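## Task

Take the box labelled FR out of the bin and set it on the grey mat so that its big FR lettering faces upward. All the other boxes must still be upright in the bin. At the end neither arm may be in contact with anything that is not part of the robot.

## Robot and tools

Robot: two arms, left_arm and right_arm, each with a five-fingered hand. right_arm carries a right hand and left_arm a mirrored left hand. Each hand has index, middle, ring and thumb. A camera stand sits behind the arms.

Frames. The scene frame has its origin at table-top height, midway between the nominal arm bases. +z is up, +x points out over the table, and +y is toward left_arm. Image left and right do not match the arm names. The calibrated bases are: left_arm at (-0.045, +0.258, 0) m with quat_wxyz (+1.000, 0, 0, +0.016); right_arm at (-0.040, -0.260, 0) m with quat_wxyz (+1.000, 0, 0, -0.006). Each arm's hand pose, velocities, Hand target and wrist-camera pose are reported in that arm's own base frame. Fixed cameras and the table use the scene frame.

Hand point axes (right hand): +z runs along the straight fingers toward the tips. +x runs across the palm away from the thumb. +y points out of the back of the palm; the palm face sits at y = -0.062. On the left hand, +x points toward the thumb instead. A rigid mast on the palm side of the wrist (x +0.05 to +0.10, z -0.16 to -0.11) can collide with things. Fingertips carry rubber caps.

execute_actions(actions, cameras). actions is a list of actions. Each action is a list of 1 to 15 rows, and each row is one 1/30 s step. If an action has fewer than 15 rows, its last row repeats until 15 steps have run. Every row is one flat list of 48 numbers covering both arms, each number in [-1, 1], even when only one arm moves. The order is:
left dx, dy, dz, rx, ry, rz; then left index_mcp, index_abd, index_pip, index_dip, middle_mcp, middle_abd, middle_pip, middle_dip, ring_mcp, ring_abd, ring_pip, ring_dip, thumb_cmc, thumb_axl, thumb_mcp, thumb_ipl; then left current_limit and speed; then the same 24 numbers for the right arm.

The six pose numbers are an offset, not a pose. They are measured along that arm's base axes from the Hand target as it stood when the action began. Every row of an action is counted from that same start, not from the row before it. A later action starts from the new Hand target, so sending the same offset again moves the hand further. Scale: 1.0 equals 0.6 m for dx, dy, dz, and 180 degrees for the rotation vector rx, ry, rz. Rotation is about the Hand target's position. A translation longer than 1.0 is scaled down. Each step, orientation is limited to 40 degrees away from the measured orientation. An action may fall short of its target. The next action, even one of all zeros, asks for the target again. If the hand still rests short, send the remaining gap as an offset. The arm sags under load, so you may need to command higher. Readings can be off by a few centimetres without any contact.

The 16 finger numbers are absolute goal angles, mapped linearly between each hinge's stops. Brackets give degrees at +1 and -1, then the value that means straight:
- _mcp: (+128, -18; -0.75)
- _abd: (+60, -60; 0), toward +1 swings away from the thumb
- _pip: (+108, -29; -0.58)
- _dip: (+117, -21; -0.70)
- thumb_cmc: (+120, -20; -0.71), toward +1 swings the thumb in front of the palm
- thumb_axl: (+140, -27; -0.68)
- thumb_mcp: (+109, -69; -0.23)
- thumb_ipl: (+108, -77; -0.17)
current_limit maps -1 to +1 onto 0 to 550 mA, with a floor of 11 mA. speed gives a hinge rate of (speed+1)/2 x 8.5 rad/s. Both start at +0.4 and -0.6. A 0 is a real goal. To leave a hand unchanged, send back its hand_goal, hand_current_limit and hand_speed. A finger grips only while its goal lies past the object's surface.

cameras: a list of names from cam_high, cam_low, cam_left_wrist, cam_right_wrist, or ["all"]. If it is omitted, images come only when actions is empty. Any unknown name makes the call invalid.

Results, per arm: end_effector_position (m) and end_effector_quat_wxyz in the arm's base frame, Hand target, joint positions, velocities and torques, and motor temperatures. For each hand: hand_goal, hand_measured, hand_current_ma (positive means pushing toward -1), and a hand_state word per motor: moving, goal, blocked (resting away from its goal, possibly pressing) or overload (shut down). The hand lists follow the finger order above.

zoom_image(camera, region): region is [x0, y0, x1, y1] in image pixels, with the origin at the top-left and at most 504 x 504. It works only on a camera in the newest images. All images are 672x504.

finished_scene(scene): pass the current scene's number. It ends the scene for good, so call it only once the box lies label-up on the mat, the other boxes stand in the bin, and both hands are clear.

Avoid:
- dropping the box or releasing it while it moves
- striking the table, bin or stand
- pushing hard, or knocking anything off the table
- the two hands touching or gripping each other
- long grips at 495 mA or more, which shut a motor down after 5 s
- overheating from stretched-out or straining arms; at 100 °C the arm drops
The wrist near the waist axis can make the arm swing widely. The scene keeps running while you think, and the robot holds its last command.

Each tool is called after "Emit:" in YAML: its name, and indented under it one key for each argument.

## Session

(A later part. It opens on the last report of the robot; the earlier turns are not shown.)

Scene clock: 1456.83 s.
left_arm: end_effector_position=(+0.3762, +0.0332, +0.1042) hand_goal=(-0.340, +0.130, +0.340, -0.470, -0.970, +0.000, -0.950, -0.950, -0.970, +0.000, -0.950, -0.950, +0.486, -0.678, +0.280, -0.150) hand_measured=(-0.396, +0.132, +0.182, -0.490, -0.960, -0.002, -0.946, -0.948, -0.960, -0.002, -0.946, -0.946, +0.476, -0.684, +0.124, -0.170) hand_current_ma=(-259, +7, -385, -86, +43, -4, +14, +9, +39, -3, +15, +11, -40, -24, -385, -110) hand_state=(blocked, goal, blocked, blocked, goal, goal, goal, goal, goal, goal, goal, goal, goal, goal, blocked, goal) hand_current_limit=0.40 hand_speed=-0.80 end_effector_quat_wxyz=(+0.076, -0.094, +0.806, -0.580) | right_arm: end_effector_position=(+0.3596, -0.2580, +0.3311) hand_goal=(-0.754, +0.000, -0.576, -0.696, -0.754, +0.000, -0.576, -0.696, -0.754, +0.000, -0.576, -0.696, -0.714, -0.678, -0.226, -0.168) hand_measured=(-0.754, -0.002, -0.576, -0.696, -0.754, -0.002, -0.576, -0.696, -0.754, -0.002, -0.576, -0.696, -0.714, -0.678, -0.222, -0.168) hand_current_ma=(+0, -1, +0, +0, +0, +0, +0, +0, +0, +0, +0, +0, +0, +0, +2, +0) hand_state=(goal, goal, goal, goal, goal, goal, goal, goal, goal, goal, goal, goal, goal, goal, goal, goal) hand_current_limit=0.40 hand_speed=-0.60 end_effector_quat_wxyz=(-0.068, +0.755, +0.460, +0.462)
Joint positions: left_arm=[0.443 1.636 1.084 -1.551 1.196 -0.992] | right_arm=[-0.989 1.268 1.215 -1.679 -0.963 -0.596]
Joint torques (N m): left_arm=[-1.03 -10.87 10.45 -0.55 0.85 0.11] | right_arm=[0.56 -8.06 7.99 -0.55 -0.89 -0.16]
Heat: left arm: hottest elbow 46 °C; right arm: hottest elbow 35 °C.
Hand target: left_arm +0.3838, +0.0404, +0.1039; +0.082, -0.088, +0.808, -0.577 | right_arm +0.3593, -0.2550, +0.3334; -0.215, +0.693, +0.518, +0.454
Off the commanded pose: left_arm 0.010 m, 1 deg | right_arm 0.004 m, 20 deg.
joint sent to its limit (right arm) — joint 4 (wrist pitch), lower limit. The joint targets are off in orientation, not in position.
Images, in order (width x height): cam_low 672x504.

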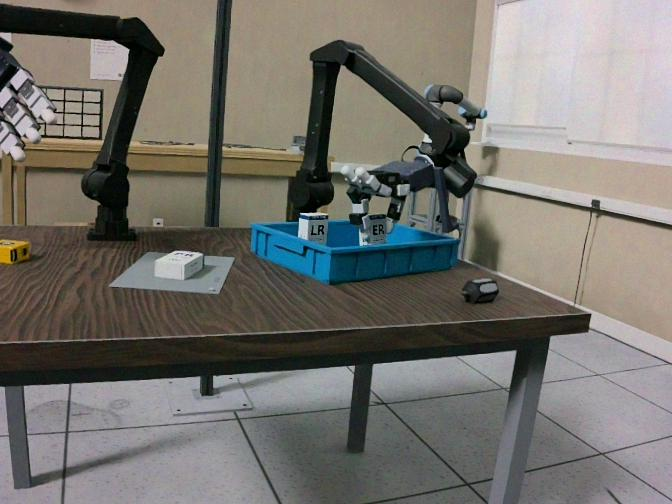

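Emit:
execute_actions:
  actions:
    - [[0.022,0.013,-0.002,0,0,0,-0.34,0.13,0.34,-0.47,-0.97,0,-0.95,-0.95,-0.97,0,-0.95,-0.95,0.486,-0.678,0.28,-0.15,0.4,-0.8,0,0,0,0,0,0,-0.754,0,-0.576,-0.696,-0.754,0,-0.576,-0.696,-0.754,0,-0.576,-0.696,-0.714,-0.678,-0.226,-0.168,0.4,-0.6]]
  cameras: ["cam_high","cam_low","cam_left_wrist"]

Emit:
zoom_image:
  camera: "cam_low"
  region: [290, 160, 420, 260]

Scene clock: 1463.80 s.
left_arm: end_effector_position=(+0.3874, +0.0394, +0.1010) hand_goal=(-0.340, +0.130, +0.340, -0.470, -0.970, +0.000, -0.950, -0.950, -0.970, +0.000, -0.950, -0.950, +0.486, -0.678, +0.280, -0.150) hand_measured=(-0.396, +0.132, +0.182, -0.490, -0.960, -0.002, -0.946, -0.948, -0.960, -0.002, -0.946, -0.946, +0.476, -0.684, +0.124, -0.170) hand_current_ma=(-262, +7, -385, -86, +43, -4, +14, +9, +39, -3, +15, +11, -39, -24, -385, -111) hand_state=(blocked, goal, blocked, blocked, goal, goal, goal, goal, goal, goal, goal, goal, goal, goal, blocked, goal) hand_current_limit=0.40 hand_speed=-0.80 end_effector_quat_wxyz=(+0.074, -0.093, +0.806, -0.580) | right_arm: end_effector_position=(+0.3596, -0.2580, +0.3311) hand_goal=(-0.754, +0.000, -0.576, -0.696, -0.754, +0.000, -0.576, -0.696, -0.754, +0.000, -0.576, -0.696, -0.714, -0.678, -0.226, -0.168) hand_measured=(-0.754, -0.002, -0.576, -0.696, -0.754, -0.002, -0.576, -0.696, -0.754, -0.002, -0.576, -0.696, -0.714, -0.678, -0.222, -0.168) hand_current_ma=(+0, -1, +0, +0, +0, +0, +0, +0, +0, +0, +0, +0, +0, +0, +2, +0) hand_state=(goal, goal, goal, goal, goal, goal, goal, goal, goal, goal, goal, goal, goal, goal, goal, goal) hand_current_limit=0.40 hand_speed=-0.60 end_effector_quat_wxyz=(-0.068, +0.755, +0.460, +0.462)
Joint positions: left_arm=[0.445 1.675 1.123 -1.563 1.193 -0.983] | right_arm=[-0.989 1.268 1.215 -1.679 -0.963 -0.596]
Joint torques (N m): left_arm=[-0.85 -11.58 11.02 -0.64 0.89 0.11] | right_arm=[0.56 -8.06 8.03 -0.57 -0.89 -0.15]
Heat: left arm: hottest elbow 45 °C; right arm: hottest elbow 35 °C.
Hand target: left_arm +0.3969, +0.0482, +0.1027; +0.082, -0.088, +0.808, -0.577 | right_arm +0.3593, -0.2550, +0.3334; -0.215, +0.693, +0.518, +0.454
Off the commanded pose: left_arm 0.013 m, 1 deg | right_arm 0.004 m, 20 deg.
joint sent to its limit (right arm) — joint 4 (wrist pitch), lower limit. The joint targets are off in orientation, not in position.
camera_calibration:
cam_left_wrist: T_world_to_cam=[[0.776898, -0.0334755, 0.628735, -0.39147], [-0.560968, 0.416649, 0.715345, 0.0814359], [-0.285909, -0.908451, 0.304916, 0.241198], [0, 0, 0, 1]] pos_world=[0.418776, 0.172081, 0.114332]
Images, in order (width x height): cam_high 672x504, cam_low 672x504, cam_left_wrist 672x504.

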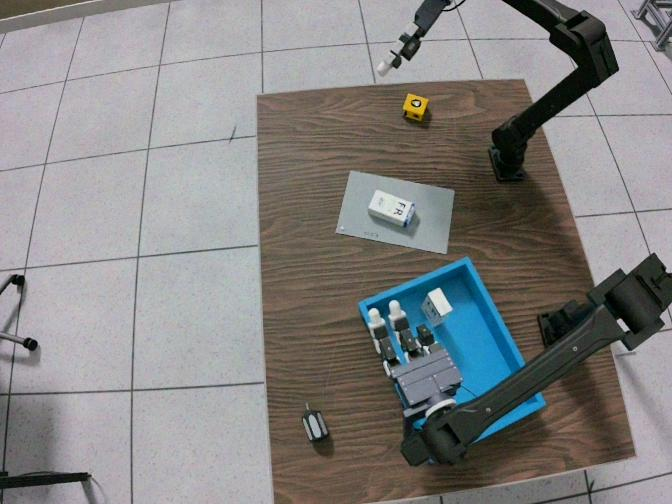

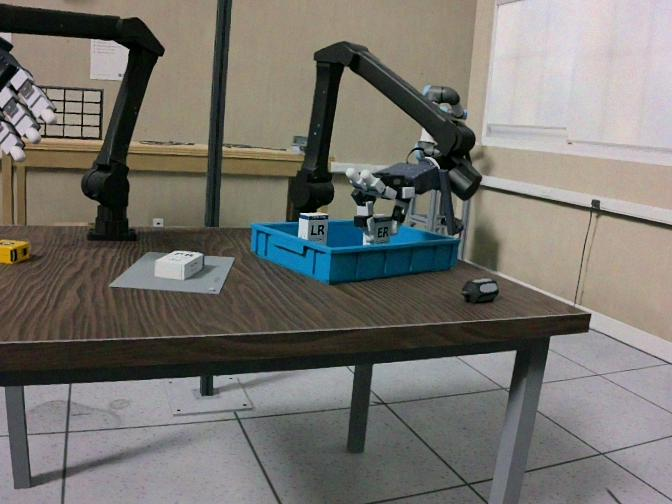

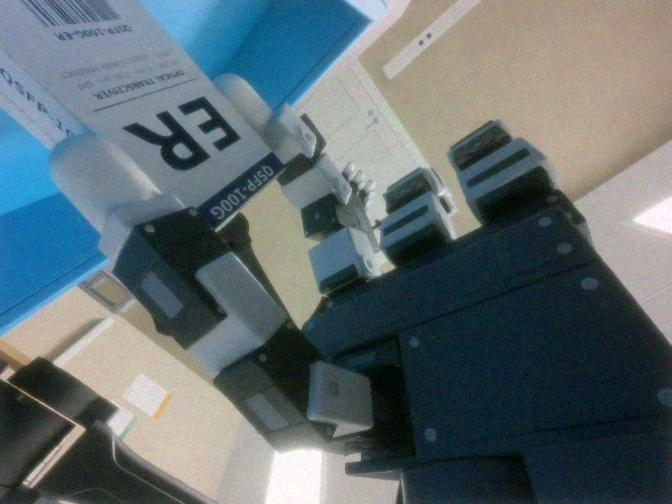

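Scaled by 3.877.

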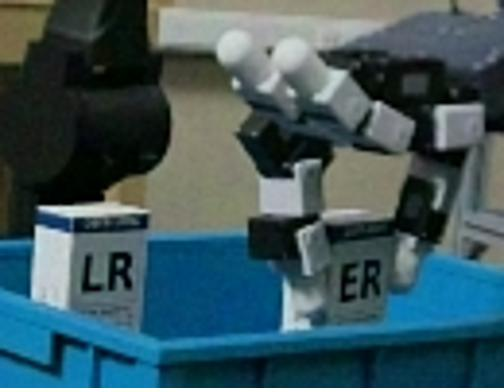

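Emit:
execute_actions:
  actions:
    - [[0,0,0,0,0,0,-0.385,0.13,0.2,-0.49,-0.97,0,-0.95,-0.95,-0.97,0,-0.95,-0.95,0.486,-0.678,0.15,-0.165,0.4,-0.9,0,0,0,0,0,0,-0.754,0,-0.576,-0.696,-0.754,0,-0.576,-0.696,-0.754,0,-0.576,-0.696,-0.714,-0.678,-0.226,-0.168,0.4,-0.6]]
    - [[0,0,0,0,0,0,-0.395,0.13,0.175,-0.49,-0.97,0,-0.95,-0.95,-0.97,0,-0.95,-0.95,0.486,-0.678,0.12,-0.17,0.4,-0.95,0,0,0,0,0,0,-0.754,0,-0.576,-0.696,-0.754,0,-0.576,-0.696,-0.754,0,-0.576,-0.696,-0.714,-0.678,-0.226,-0.168,0.4,-0.6]]
    - [[0,0,0,0,0,0,-0.395,0.13,0.14,-0.49,-0.97,0,-0.95,-0.95,-0.97,0,-0.95,-0.95,0.486,-0.678,0.09,-0.17,0.4,-0.95,0,0,0,0,0,0,-0.754,0,-0.576,-0.696,-0.754,0,-0.576,-0.696,-0.754,0,-0.576,-0.696,-0.714,-0.678,-0.226,-0.168,0.4,-0.6]]
  cameras: ["cam_low","cam_left_wrist"]

Emit:
zoom_image:
  camera: "cam_low"
  region: [290, 160, 420, 260]

Scene clock: 1478.50 s.
left_arm: end_effector_position=(+0.3875, +0.0400, +0.1003) hand_goal=(-0.396, +0.130, +0.140, -0.490, -0.970, +0.000, -0.950, -0.950, -0.970, +0.000, -0.950, -0.950, +0.486, -0.678, +0.090, -0.170) hand_measured=(-0.394, +0.132, +0.142, -0.492, -0.960, -0.002, -0.946, -0.948, -0.960, -0.002, -0.946, -0.946, +0.484, -0.680, +0.092, -0.172) hand_current_ma=(+11, +7, +10, -10, +43, -4, +14, +9, +39, -3, +15, +11, -5, -9, +7, -10) hand_state=(goal, goal, goal, goal, goal, goal, goal, goal, goal, goal, goal, goal, goal, goal, goal, goal) hand_current_limit=0.40 hand_speed=-0.95 end_effector_quat_wxyz=(+0.074, -0.091, +0.807, -0.579) | right_arm: end_effector_position=(+0.3596, -0.2580, +0.3311) hand_goal=(-0.754, +0.000, -0.576, -0.696, -0.754, +0.000, -0.576, -0.696, -0.754, +0.000, -0.576, -0.696, -0.714, -0.678, -0.226, -0.168) hand_measured=(-0.754, -0.002, -0.576, -0.696, -0.754, -0.002, -0.576, -0.696, -0.754, -0.002, -0.576, -0.696, -0.714, -0.678, -0.222, -0.168) hand_current_ma=(+0, -1, +0, +0, +0, +0, +0, +0, +0, +0, +0, +0, +0, +0, +2, +0) hand_state=(goal, goal, goal, goal, goal, goal, goal, goal, goal, goal, goal, goal, goal, goal, goal, goal) hand_current_limit=0.40 hand_speed=-0.60 end_effector_quat_wxyz=(-0.068, +0.755, +0.460, +0.462)
Joint positions: left_arm=[0.445 1.676 1.123 -1.563 1.19 -0.977] | right_arm=[-0.989 1.268 1.215 -1.679 -0.963 -0.596]
Joint torques (N m): left_arm=[-0.85 -11.69 11 -0.64 1 0.05] | right_arm=[0.56 -8.18 8.02 -0.57 -0.88 -0.16]
Heat: left arm: hottest elbow 45 °C; right arm: hottest elbow 35 °C.
Hand target: left_arm +0.3970, +0.0482, +0.1028; +0.082, -0.088, +0.808, -0.577 | right_arm +0.3593, -0.2550, +0.3334; -0.215, +0.693, +0.518, +0.454
Off the commanded pose: left_arm 0.013 m, 1 deg | right_arm 0.004 m, 20 deg.
joint sent to its limit (right arm) — joint 4 (wrist pitch), lower limit. The joint targets are off in orientation, not in position.
camera_calibration:
cam_left_wrist: T_world_to_cam=[[0.774633, -0.0379192, 0.631273, -0.390279], [-0.562161, 0.415955, 0.714812, 0.0822447], [-0.289686, -0.908594, 0.300896, 0.243768], [0, 0, 0, 1]] pos_world=[0.419174, 0.172477, 0.114234]
Images, in order (width x height): cam_low 672x504, cam_left_wrist 672x504.

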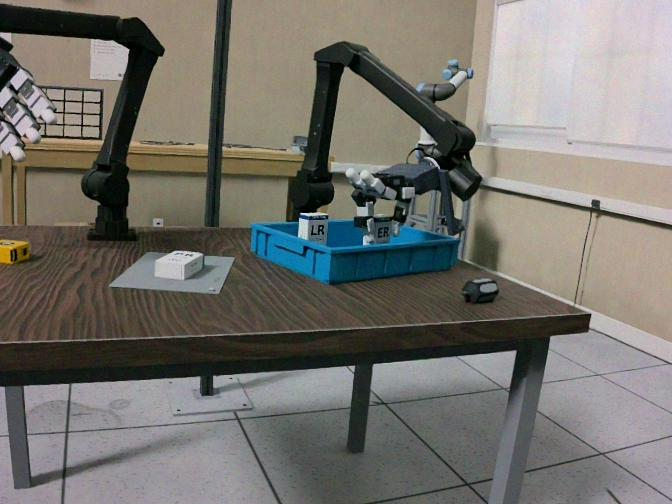

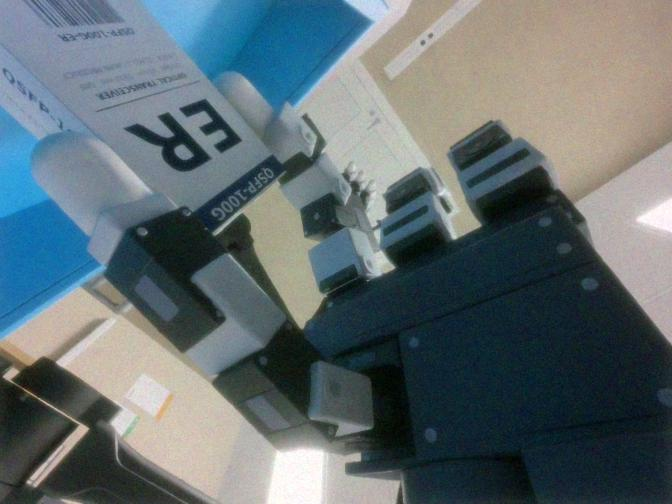

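Scaled by 3.877.

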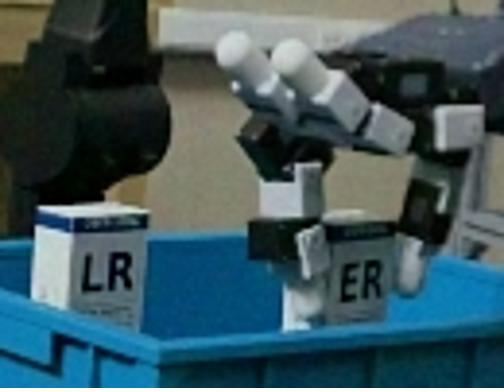

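Emit:
execute_actions:
  actions:
    - [[0,0,0,0,0,0,-0.395,0.13,0.06,-0.49,-0.97,0,-0.95,-0.95,-0.97,0,-0.95,-0.95,0.486,-0.678,0.04,-0.17,0.4,-0.93,0,0,0,0,0,0,-0.754,0,-0.576,-0.696,-0.754,0,-0.576,-0.696,-0.754,0,-0.576,-0.696,-0.714,-0.678,-0.226,-0.168,0.4,-0.6]]
    - [[0,0,0,0,0,0,-0.4,0.13,-0.02,-0.5,-0.97,0,-0.95,-0.95,-0.97,0,-0.95,-0.95,0.486,-0.678,0,-0.17,0.4,-0.9,0,0,0,0,0,0,-0.754,0,-0.576,-0.696,-0.754,0,-0.576,-0.696,-0.754,0,-0.576,-0.696,-0.714,-0.678,-0.226,-0.168,0.4,-0.6]]
  cameras: ["cam_low","cam_left_wrist"]

Emit:
zoom_image:
  camera: "cam_low"
  region: [290, 160, 420, 260]

Scene clock: 1490.50 s.
left_arm: end_effector_position=(+0.3875, +0.0400, +0.1003) hand_goal=(-0.400, +0.130, -0.020, -0.500, -0.970, +0.000, -0.950, -0.950, -0.970, +0.000, -0.950, -0.950, +0.486, -0.678, +0.000, -0.170) hand_measured=(-0.392, +0.132, -0.016, -0.498, -0.960, -0.002, -0.946, -0.948, -0.960, -0.002, -0.946, -0.946, +0.484, -0.680, +0.002, -0.172) hand_current_ma=(+29, +7, +14, +8, +43, -4, +14, +9, +39, -3, +15, +11, -5, -9, +10, -9) hand_state=(goal, goal, goal, goal, goal, goal, goal, goal, goal, goal, goal, goal, goal, goal, goal, goal) hand_current_limit=0.40 hand_speed=-0.90 end_effector_quat_wxyz=(+0.074, -0.091, +0.807, -0.579) | right_arm: end_effector_position=(+0.3596, -0.2580, +0.3311) hand_goal=(-0.754, +0.000, -0.576, -0.696, -0.754, +0.000, -0.576, -0.696, -0.754, +0.000, -0.576, -0.696, -0.714, -0.678, -0.226, -0.168) hand_measured=(-0.754, -0.002, -0.576, -0.696, -0.754, -0.002, -0.576, -0.696, -0.754, -0.002, -0.576, -0.696, -0.714, -0.678, -0.222, -0.168) hand_current_ma=(+0, -1, +0, +0, +0, +0, +0, +0, +0, +0, +0, +0, +0, +0, +2, +0) hand_state=(goal, goal, goal, goal, goal, goal, goal, goal, goal, goal, goal, goal, goal, goal, goal, goal) hand_current_limit=0.40 hand_speed=-0.60 end_effector_quat_wxyz=(-0.068, +0.755, +0.460, +0.462)
Joint positions: left_arm=[0.445 1.676 1.123 -1.563 1.19 -0.977] | right_arm=[-0.989 1.268 1.215 -1.679 -0.963 -0.596]
Joint torques (N m): left_arm=[-0.85 -11.75 11.02 -0.64 1 0.05] | right_arm=[0.56 -8.06 8.01 -0.55 -0.89 -0.16]
Heat: left arm: hottest elbow 45 °C; right arm: hottest elbow 35 °C.
Hand target: left_arm +0.3970, +0.0482, +0.1028; +0.082, -0.088, +0.808, -0.577 | right_arm +0.3593, -0.2550, +0.3334; -0.215, +0.693, +0.518, +0.454
Off the commanded pose: left_arm 0.013 m, 1 deg | right_arm 0.004 m, 20 deg.
joint sent to its limit (right arm) — joint 4 (wrist pitch), lower limit. The joint targets are off in orientation, not in position.
camera_calibration:
cam_left_wrist: T_world_to_cam=[[0.774633, -0.0379192, 0.631273, -0.390279], [-0.562161, 0.415955, 0.714812, 0.0822447], [-0.289686, -0.908594, 0.300896, 0.243768], [0, 0, 0, 1]] pos_world=[0.419174, 0.172477, 0.114234]
Images, in order (width x height): cam_low 672x504, cam_left_wrist 672x504.

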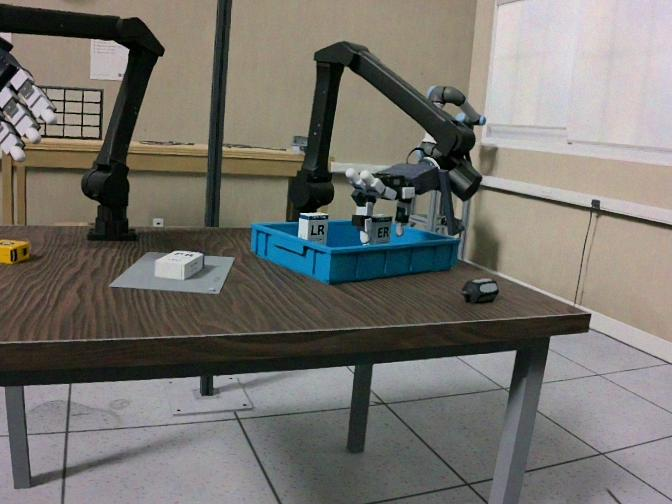

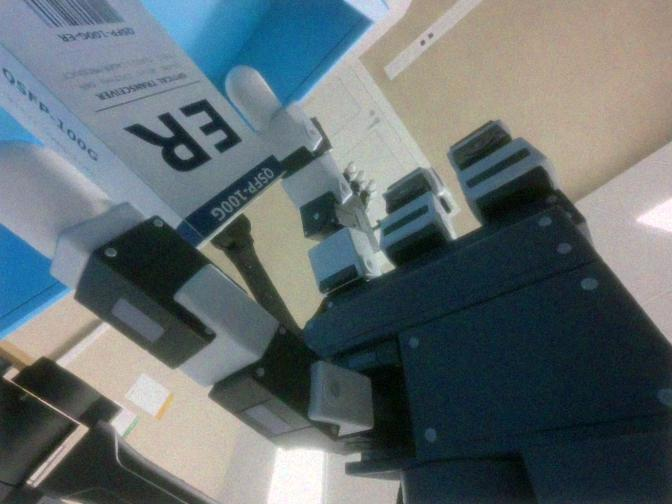

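Scaled by 3.877.

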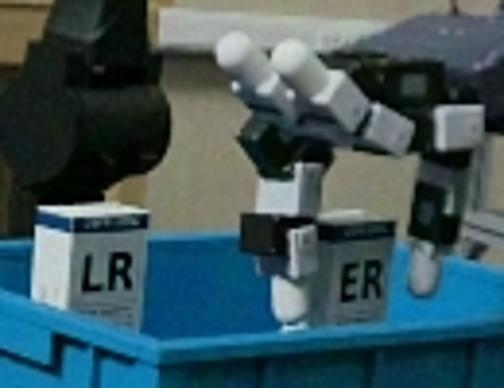

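Emit:
execute_actions:
  actions:
    - [[-0.006,-0.01,0.04,0,0,0,-0.4,0.13,-0.02,-0.5,-0.97,0,-0.95,-0.95,-0.97,0,-0.95,-0.95,0.486,-0.678,0,-0.17,0.4,-0.9,0,0,0,0,0,0,-0.754,0,-0.576,-0.696,-0.754,0,-0.576,-0.696,-0.754,0,-0.576,-0.696,-0.714,-0.678,-0.226,-0.168,0.4,-0.6]]
    - [[0,0,0.05,0,0,0,-0.4,0.13,-0.02,-0.5,-0.97,0,-0.95,-0.95,-0.97,0,-0.95,-0.95,0.486,-0.678,0,-0.17,0.4,-0.9,0,0,0,0,0,0,-0.754,0,-0.576,-0.696,-0.754,0,-0.576,-0.696,-0.754,0,-0.576,-0.696,-0.714,-0.678,-0.226,-0.168,0.4,-0.6]]
  cameras: ["cam_high","cam_low"]

Emit:
zoom_image:
  camera: "cam_low"
  region: [290, 160, 420, 260]

Scene clock: 1498.57 s.
left_arm: end_effector_position=(+0.3846, +0.0383, +0.1464) hand_goal=(-0.400, +0.130, -0.020, -0.500, -0.970, +0.000, -0.950, -0.950, -0.970, +0.000, -0.950, -0.950, +0.486, -0.678, +0.000, -0.170) hand_measured=(-0.392, +0.132, -0.016, -0.498, -0.960, -0.002, -0.946, -0.948, -0.960, -0.002, -0.946, -0.946, +0.486, -0.680, +0.002, -0.172) hand_current_ma=(+29, +7, +14, +8, +45, -4, +14, +9, +40, -3, +15, +11, +0, -8, +9, -9) hand_state=(goal, goal, goal, goal, goal, goal, goal, goal, goal, goal, goal, goal, goal, goal, goal, goal) hand_current_limit=0.40 hand_speed=-0.90 end_effector_quat_wxyz=(+0.075, -0.092, +0.806, -0.579) | right_arm: end_effector_position=(+0.3596, -0.2580, +0.3311) hand_goal=(-0.754, +0.000, -0.576, -0.696, -0.754, +0.000, -0.576, -0.696, -0.754, +0.000, -0.576, -0.696, -0.714, -0.678, -0.226, -0.168) hand_measured=(-0.754, -0.002, -0.576, -0.696, -0.754, -0.002, -0.576, -0.696, -0.754, -0.002, -0.576, -0.696, -0.714, -0.678, -0.222, -0.168) hand_current_ma=(+0, -1, +0, +0, +0, +0, +0, +0, +0, +0, +0, +0, +0, +0, +2, +0) hand_state=(goal, goal, goal, goal, goal, goal, goal, goal, goal, goal, goal, goal, goal, goal, goal, goal) hand_current_limit=0.40 hand_speed=-0.60 end_effector_quat_wxyz=(-0.068, +0.755, +0.460, +0.462)
Joint positions: left_arm=[0.445 1.608 1.174 -1.677 1.192 -0.982] | right_arm=[-0.989 1.268 1.215 -1.679 -0.963 -0.596]
Joint torques (N m): left_arm=[-1.55 -12.4 11.93 -0.8 1.12 -0.11] | right_arm=[0.5 -8.12 7.99 -0.58 -0.9 -0.16]
Heat: left arm: hottest elbow 45 °C; right arm: hottest elbow 35 °C.
Hand target: left_arm +0.3933, +0.0422, +0.1567; +0.082, -0.088, +0.808, -0.577 | right_arm +0.3593, -0.2550, +0.3334; -0.215, +0.693, +0.518, +0.454
Off the commanded pose: left_arm 0.014 m, 1 deg | right_arm 0.004 m, 20 deg.
joint sent to its limit (left arm) — joint 4 (wrist pitch), lower limit. The joint targets still meet the commanded pose.
joint sent to its limit (right arm) — joint 4 (wrist pitch), lower limit. The joint targets are off in orientation, not in position.
Images, in order (width x height): cam_high 672x504, cam_low 672x504.

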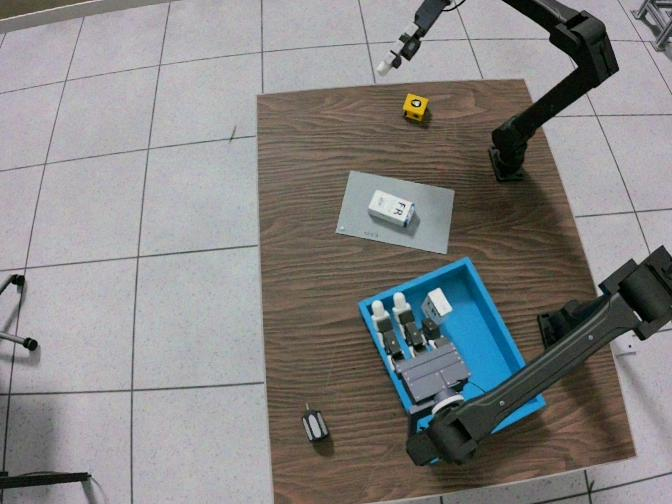

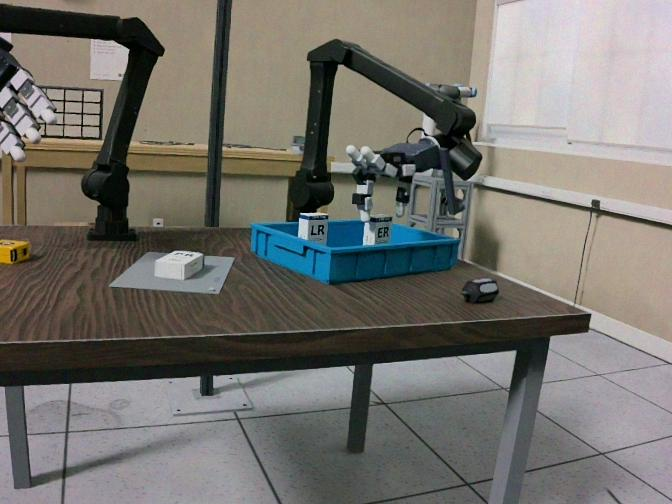

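Scaled by 3.877.

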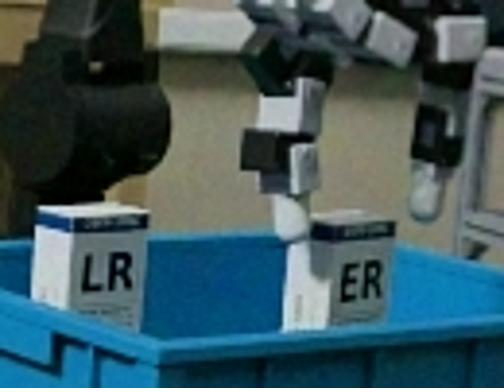

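Emit:
execute_actions:
  actions:
    - [[0,0,0.07,0,0,0,-0.4,0.13,-0.02,-0.5,-0.97,0,-0.95,-0.95,-0.97,0,-0.95,-0.95,0.486,-0.678,0,-0.17,0.4,-0.9,0,0,0,0,0,0,-0.754,0,-0.576,-0.696,-0.754,0,-0.576,-0.696,-0.754,0,-0.576,-0.696,-0.714,-0.678,-0.226,-0.168,0.4,-0.6]]
    - [[-0.02,0,0.07,0,0,0,-0.4,0.13,-0.02,-0.5,-0.97,0,-0.95,-0.95,-0.97,0,-0.95,-0.95,0.486,-0.678,0,-0.17,0.4,-0.9,0,0,0,0,0,0,-0.754,0,-0.576,-0.696,-0.754,0,-0.576,-0.696,-0.754,0,-0.576,-0.696,-0.714,-0.678,-0.226,-0.168,0.4,-0.6]]
    - [[-0.04,0.04,0.03,0,0,0,-0.4,0.13,-0.02,-0.5,-0.97,0,-0.95,-0.95,-0.97,0,-0.95,-0.95,0.486,-0.678,0,-0.17,0.4,-0.9,0,0,0,0,0,0,-0.754,0,-0.576,-0.696,-0.754,0,-0.576,-0.696,-0.754,0,-0.576,-0.696,-0.714,-0.678,-0.226,-0.168,0.4,-0.6]]
  cameras: ["cam_high","cam_low"]

Emit:
zoom_image:
  camera: "cam_low"
  region: [90, 190, 420, 300]

Emit:
zoom_image:
  camera: "cam_high"
  region: [320, 150, 560, 470]

Scene clock: 1512.43 s.
left_arm: end_effector_position=(+0.3549, +0.0650, +0.2530) hand_goal=(-0.400, +0.130, -0.020, -0.500, -0.970, +0.000, -0.950, -0.950, -0.970, +0.000, -0.950, -0.950, +0.486, -0.678, +0.000, -0.170) hand_measured=(-0.394, +0.132, -0.018, -0.498, -0.960, -0.002, -0.946, -0.948, -0.960, -0.002, -0.946, -0.946, +0.488, -0.680, +0.002, -0.172) hand_current_ma=(+25, +6, +10, +8, +44, -4, +14, +9, +41, -3, +14, +11, +4, -7, +8, -7) hand_state=(goal, goal, goal, goal, goal, goal, goal, goal, goal, goal, goal, goal, goal, goal, goal, goal) hand_current_limit=0.40 hand_speed=-0.90 end_effector_quat_wxyz=(+0.142, -0.138, +0.827, -0.527) | right_arm: end_effector_position=(+0.3596, -0.2580, +0.3311) hand_goal=(-0.754, +0.000, -0.576, -0.696, -0.754, +0.000, -0.576, -0.696, -0.754, +0.000, -0.576, -0.696, -0.714, -0.678, -0.226, -0.168) hand_measured=(-0.754, -0.002, -0.576, -0.696, -0.754, -0.002, -0.576, -0.696, -0.754, -0.002, -0.576, -0.696, -0.714, -0.678, -0.222, -0.168) hand_current_ma=(+0, -1, +0, +0, +0, +0, +0, +0, +0, +0, +0, +0, +0, +0, +2, +0) hand_state=(goal, goal, goal, goal, goal, goal, goal, goal, goal, goal, goal, goal, goal, goal, goal, goal) hand_current_limit=0.40 hand_speed=-0.60 end_effector_quat_wxyz=(-0.068, +0.755, +0.460, +0.462)
Joint positions: left_arm=[0.526 1.34 1.236 -1.681 1.143 -1.238] | right_arm=[-0.989 1.268 1.215 -1.679 -0.963 -0.596]
Joint torques (N m): left_arm=[-1.73 -8.59 12 -0.13 1.16 -0.12] | right_arm=[0.62 -8.18 8.01 -0.59 -0.89 -0.16]
Heat: left arm: hottest elbow 45 °C; right arm: hottest elbow 35 °C.
Hand target: left_arm +0.3574, +0.0662, +0.2588; +0.082, -0.088, +0.808, -0.577 | right_arm +0.3593, -0.2550, +0.3334; -0.215, +0.693, +0.518, +0.454
Off the commanded pose: left_arm 0.006 m, 11 deg | right_arm 0.004 m, 20 deg.
joint sent to its limit (left arm) — joint 4 (wrist pitch), lower limit. The joint targets are off in orientation, not in position.
joint sent to its limit (right arm) — joint 4 (wrist pitch), lower limit. The joint targets are off in orientation, not in position.
Images, in order (width x height): cam_high 672x504, cam_low 672x504.

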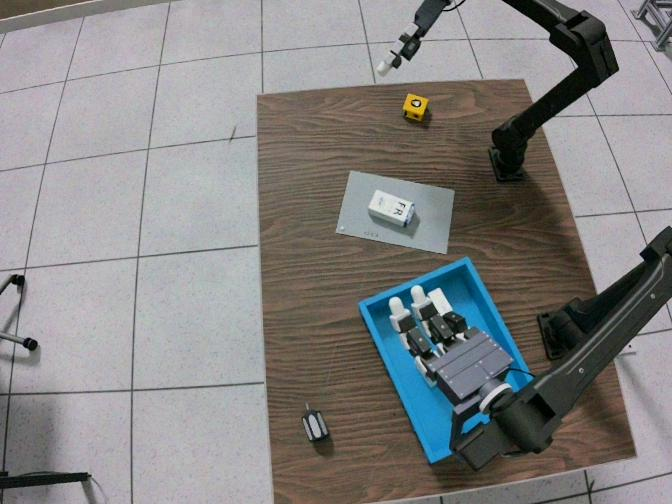

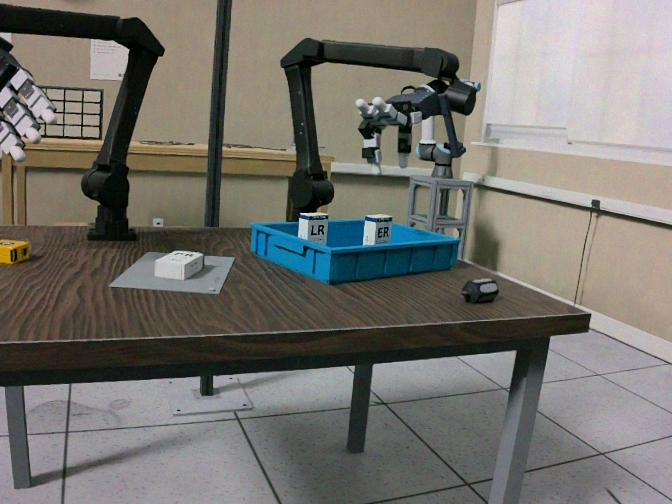

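Scaled by 1.527.

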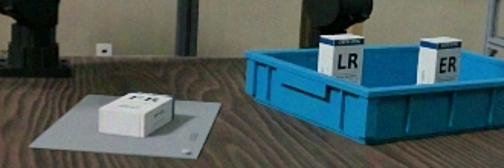

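Scaled by 1.575.

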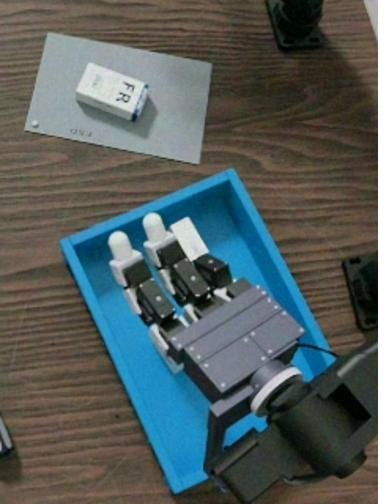

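All standing. Finish scene 2.

Emit:
finished_scene:
  scene: 2

The scene is finished: the task was done.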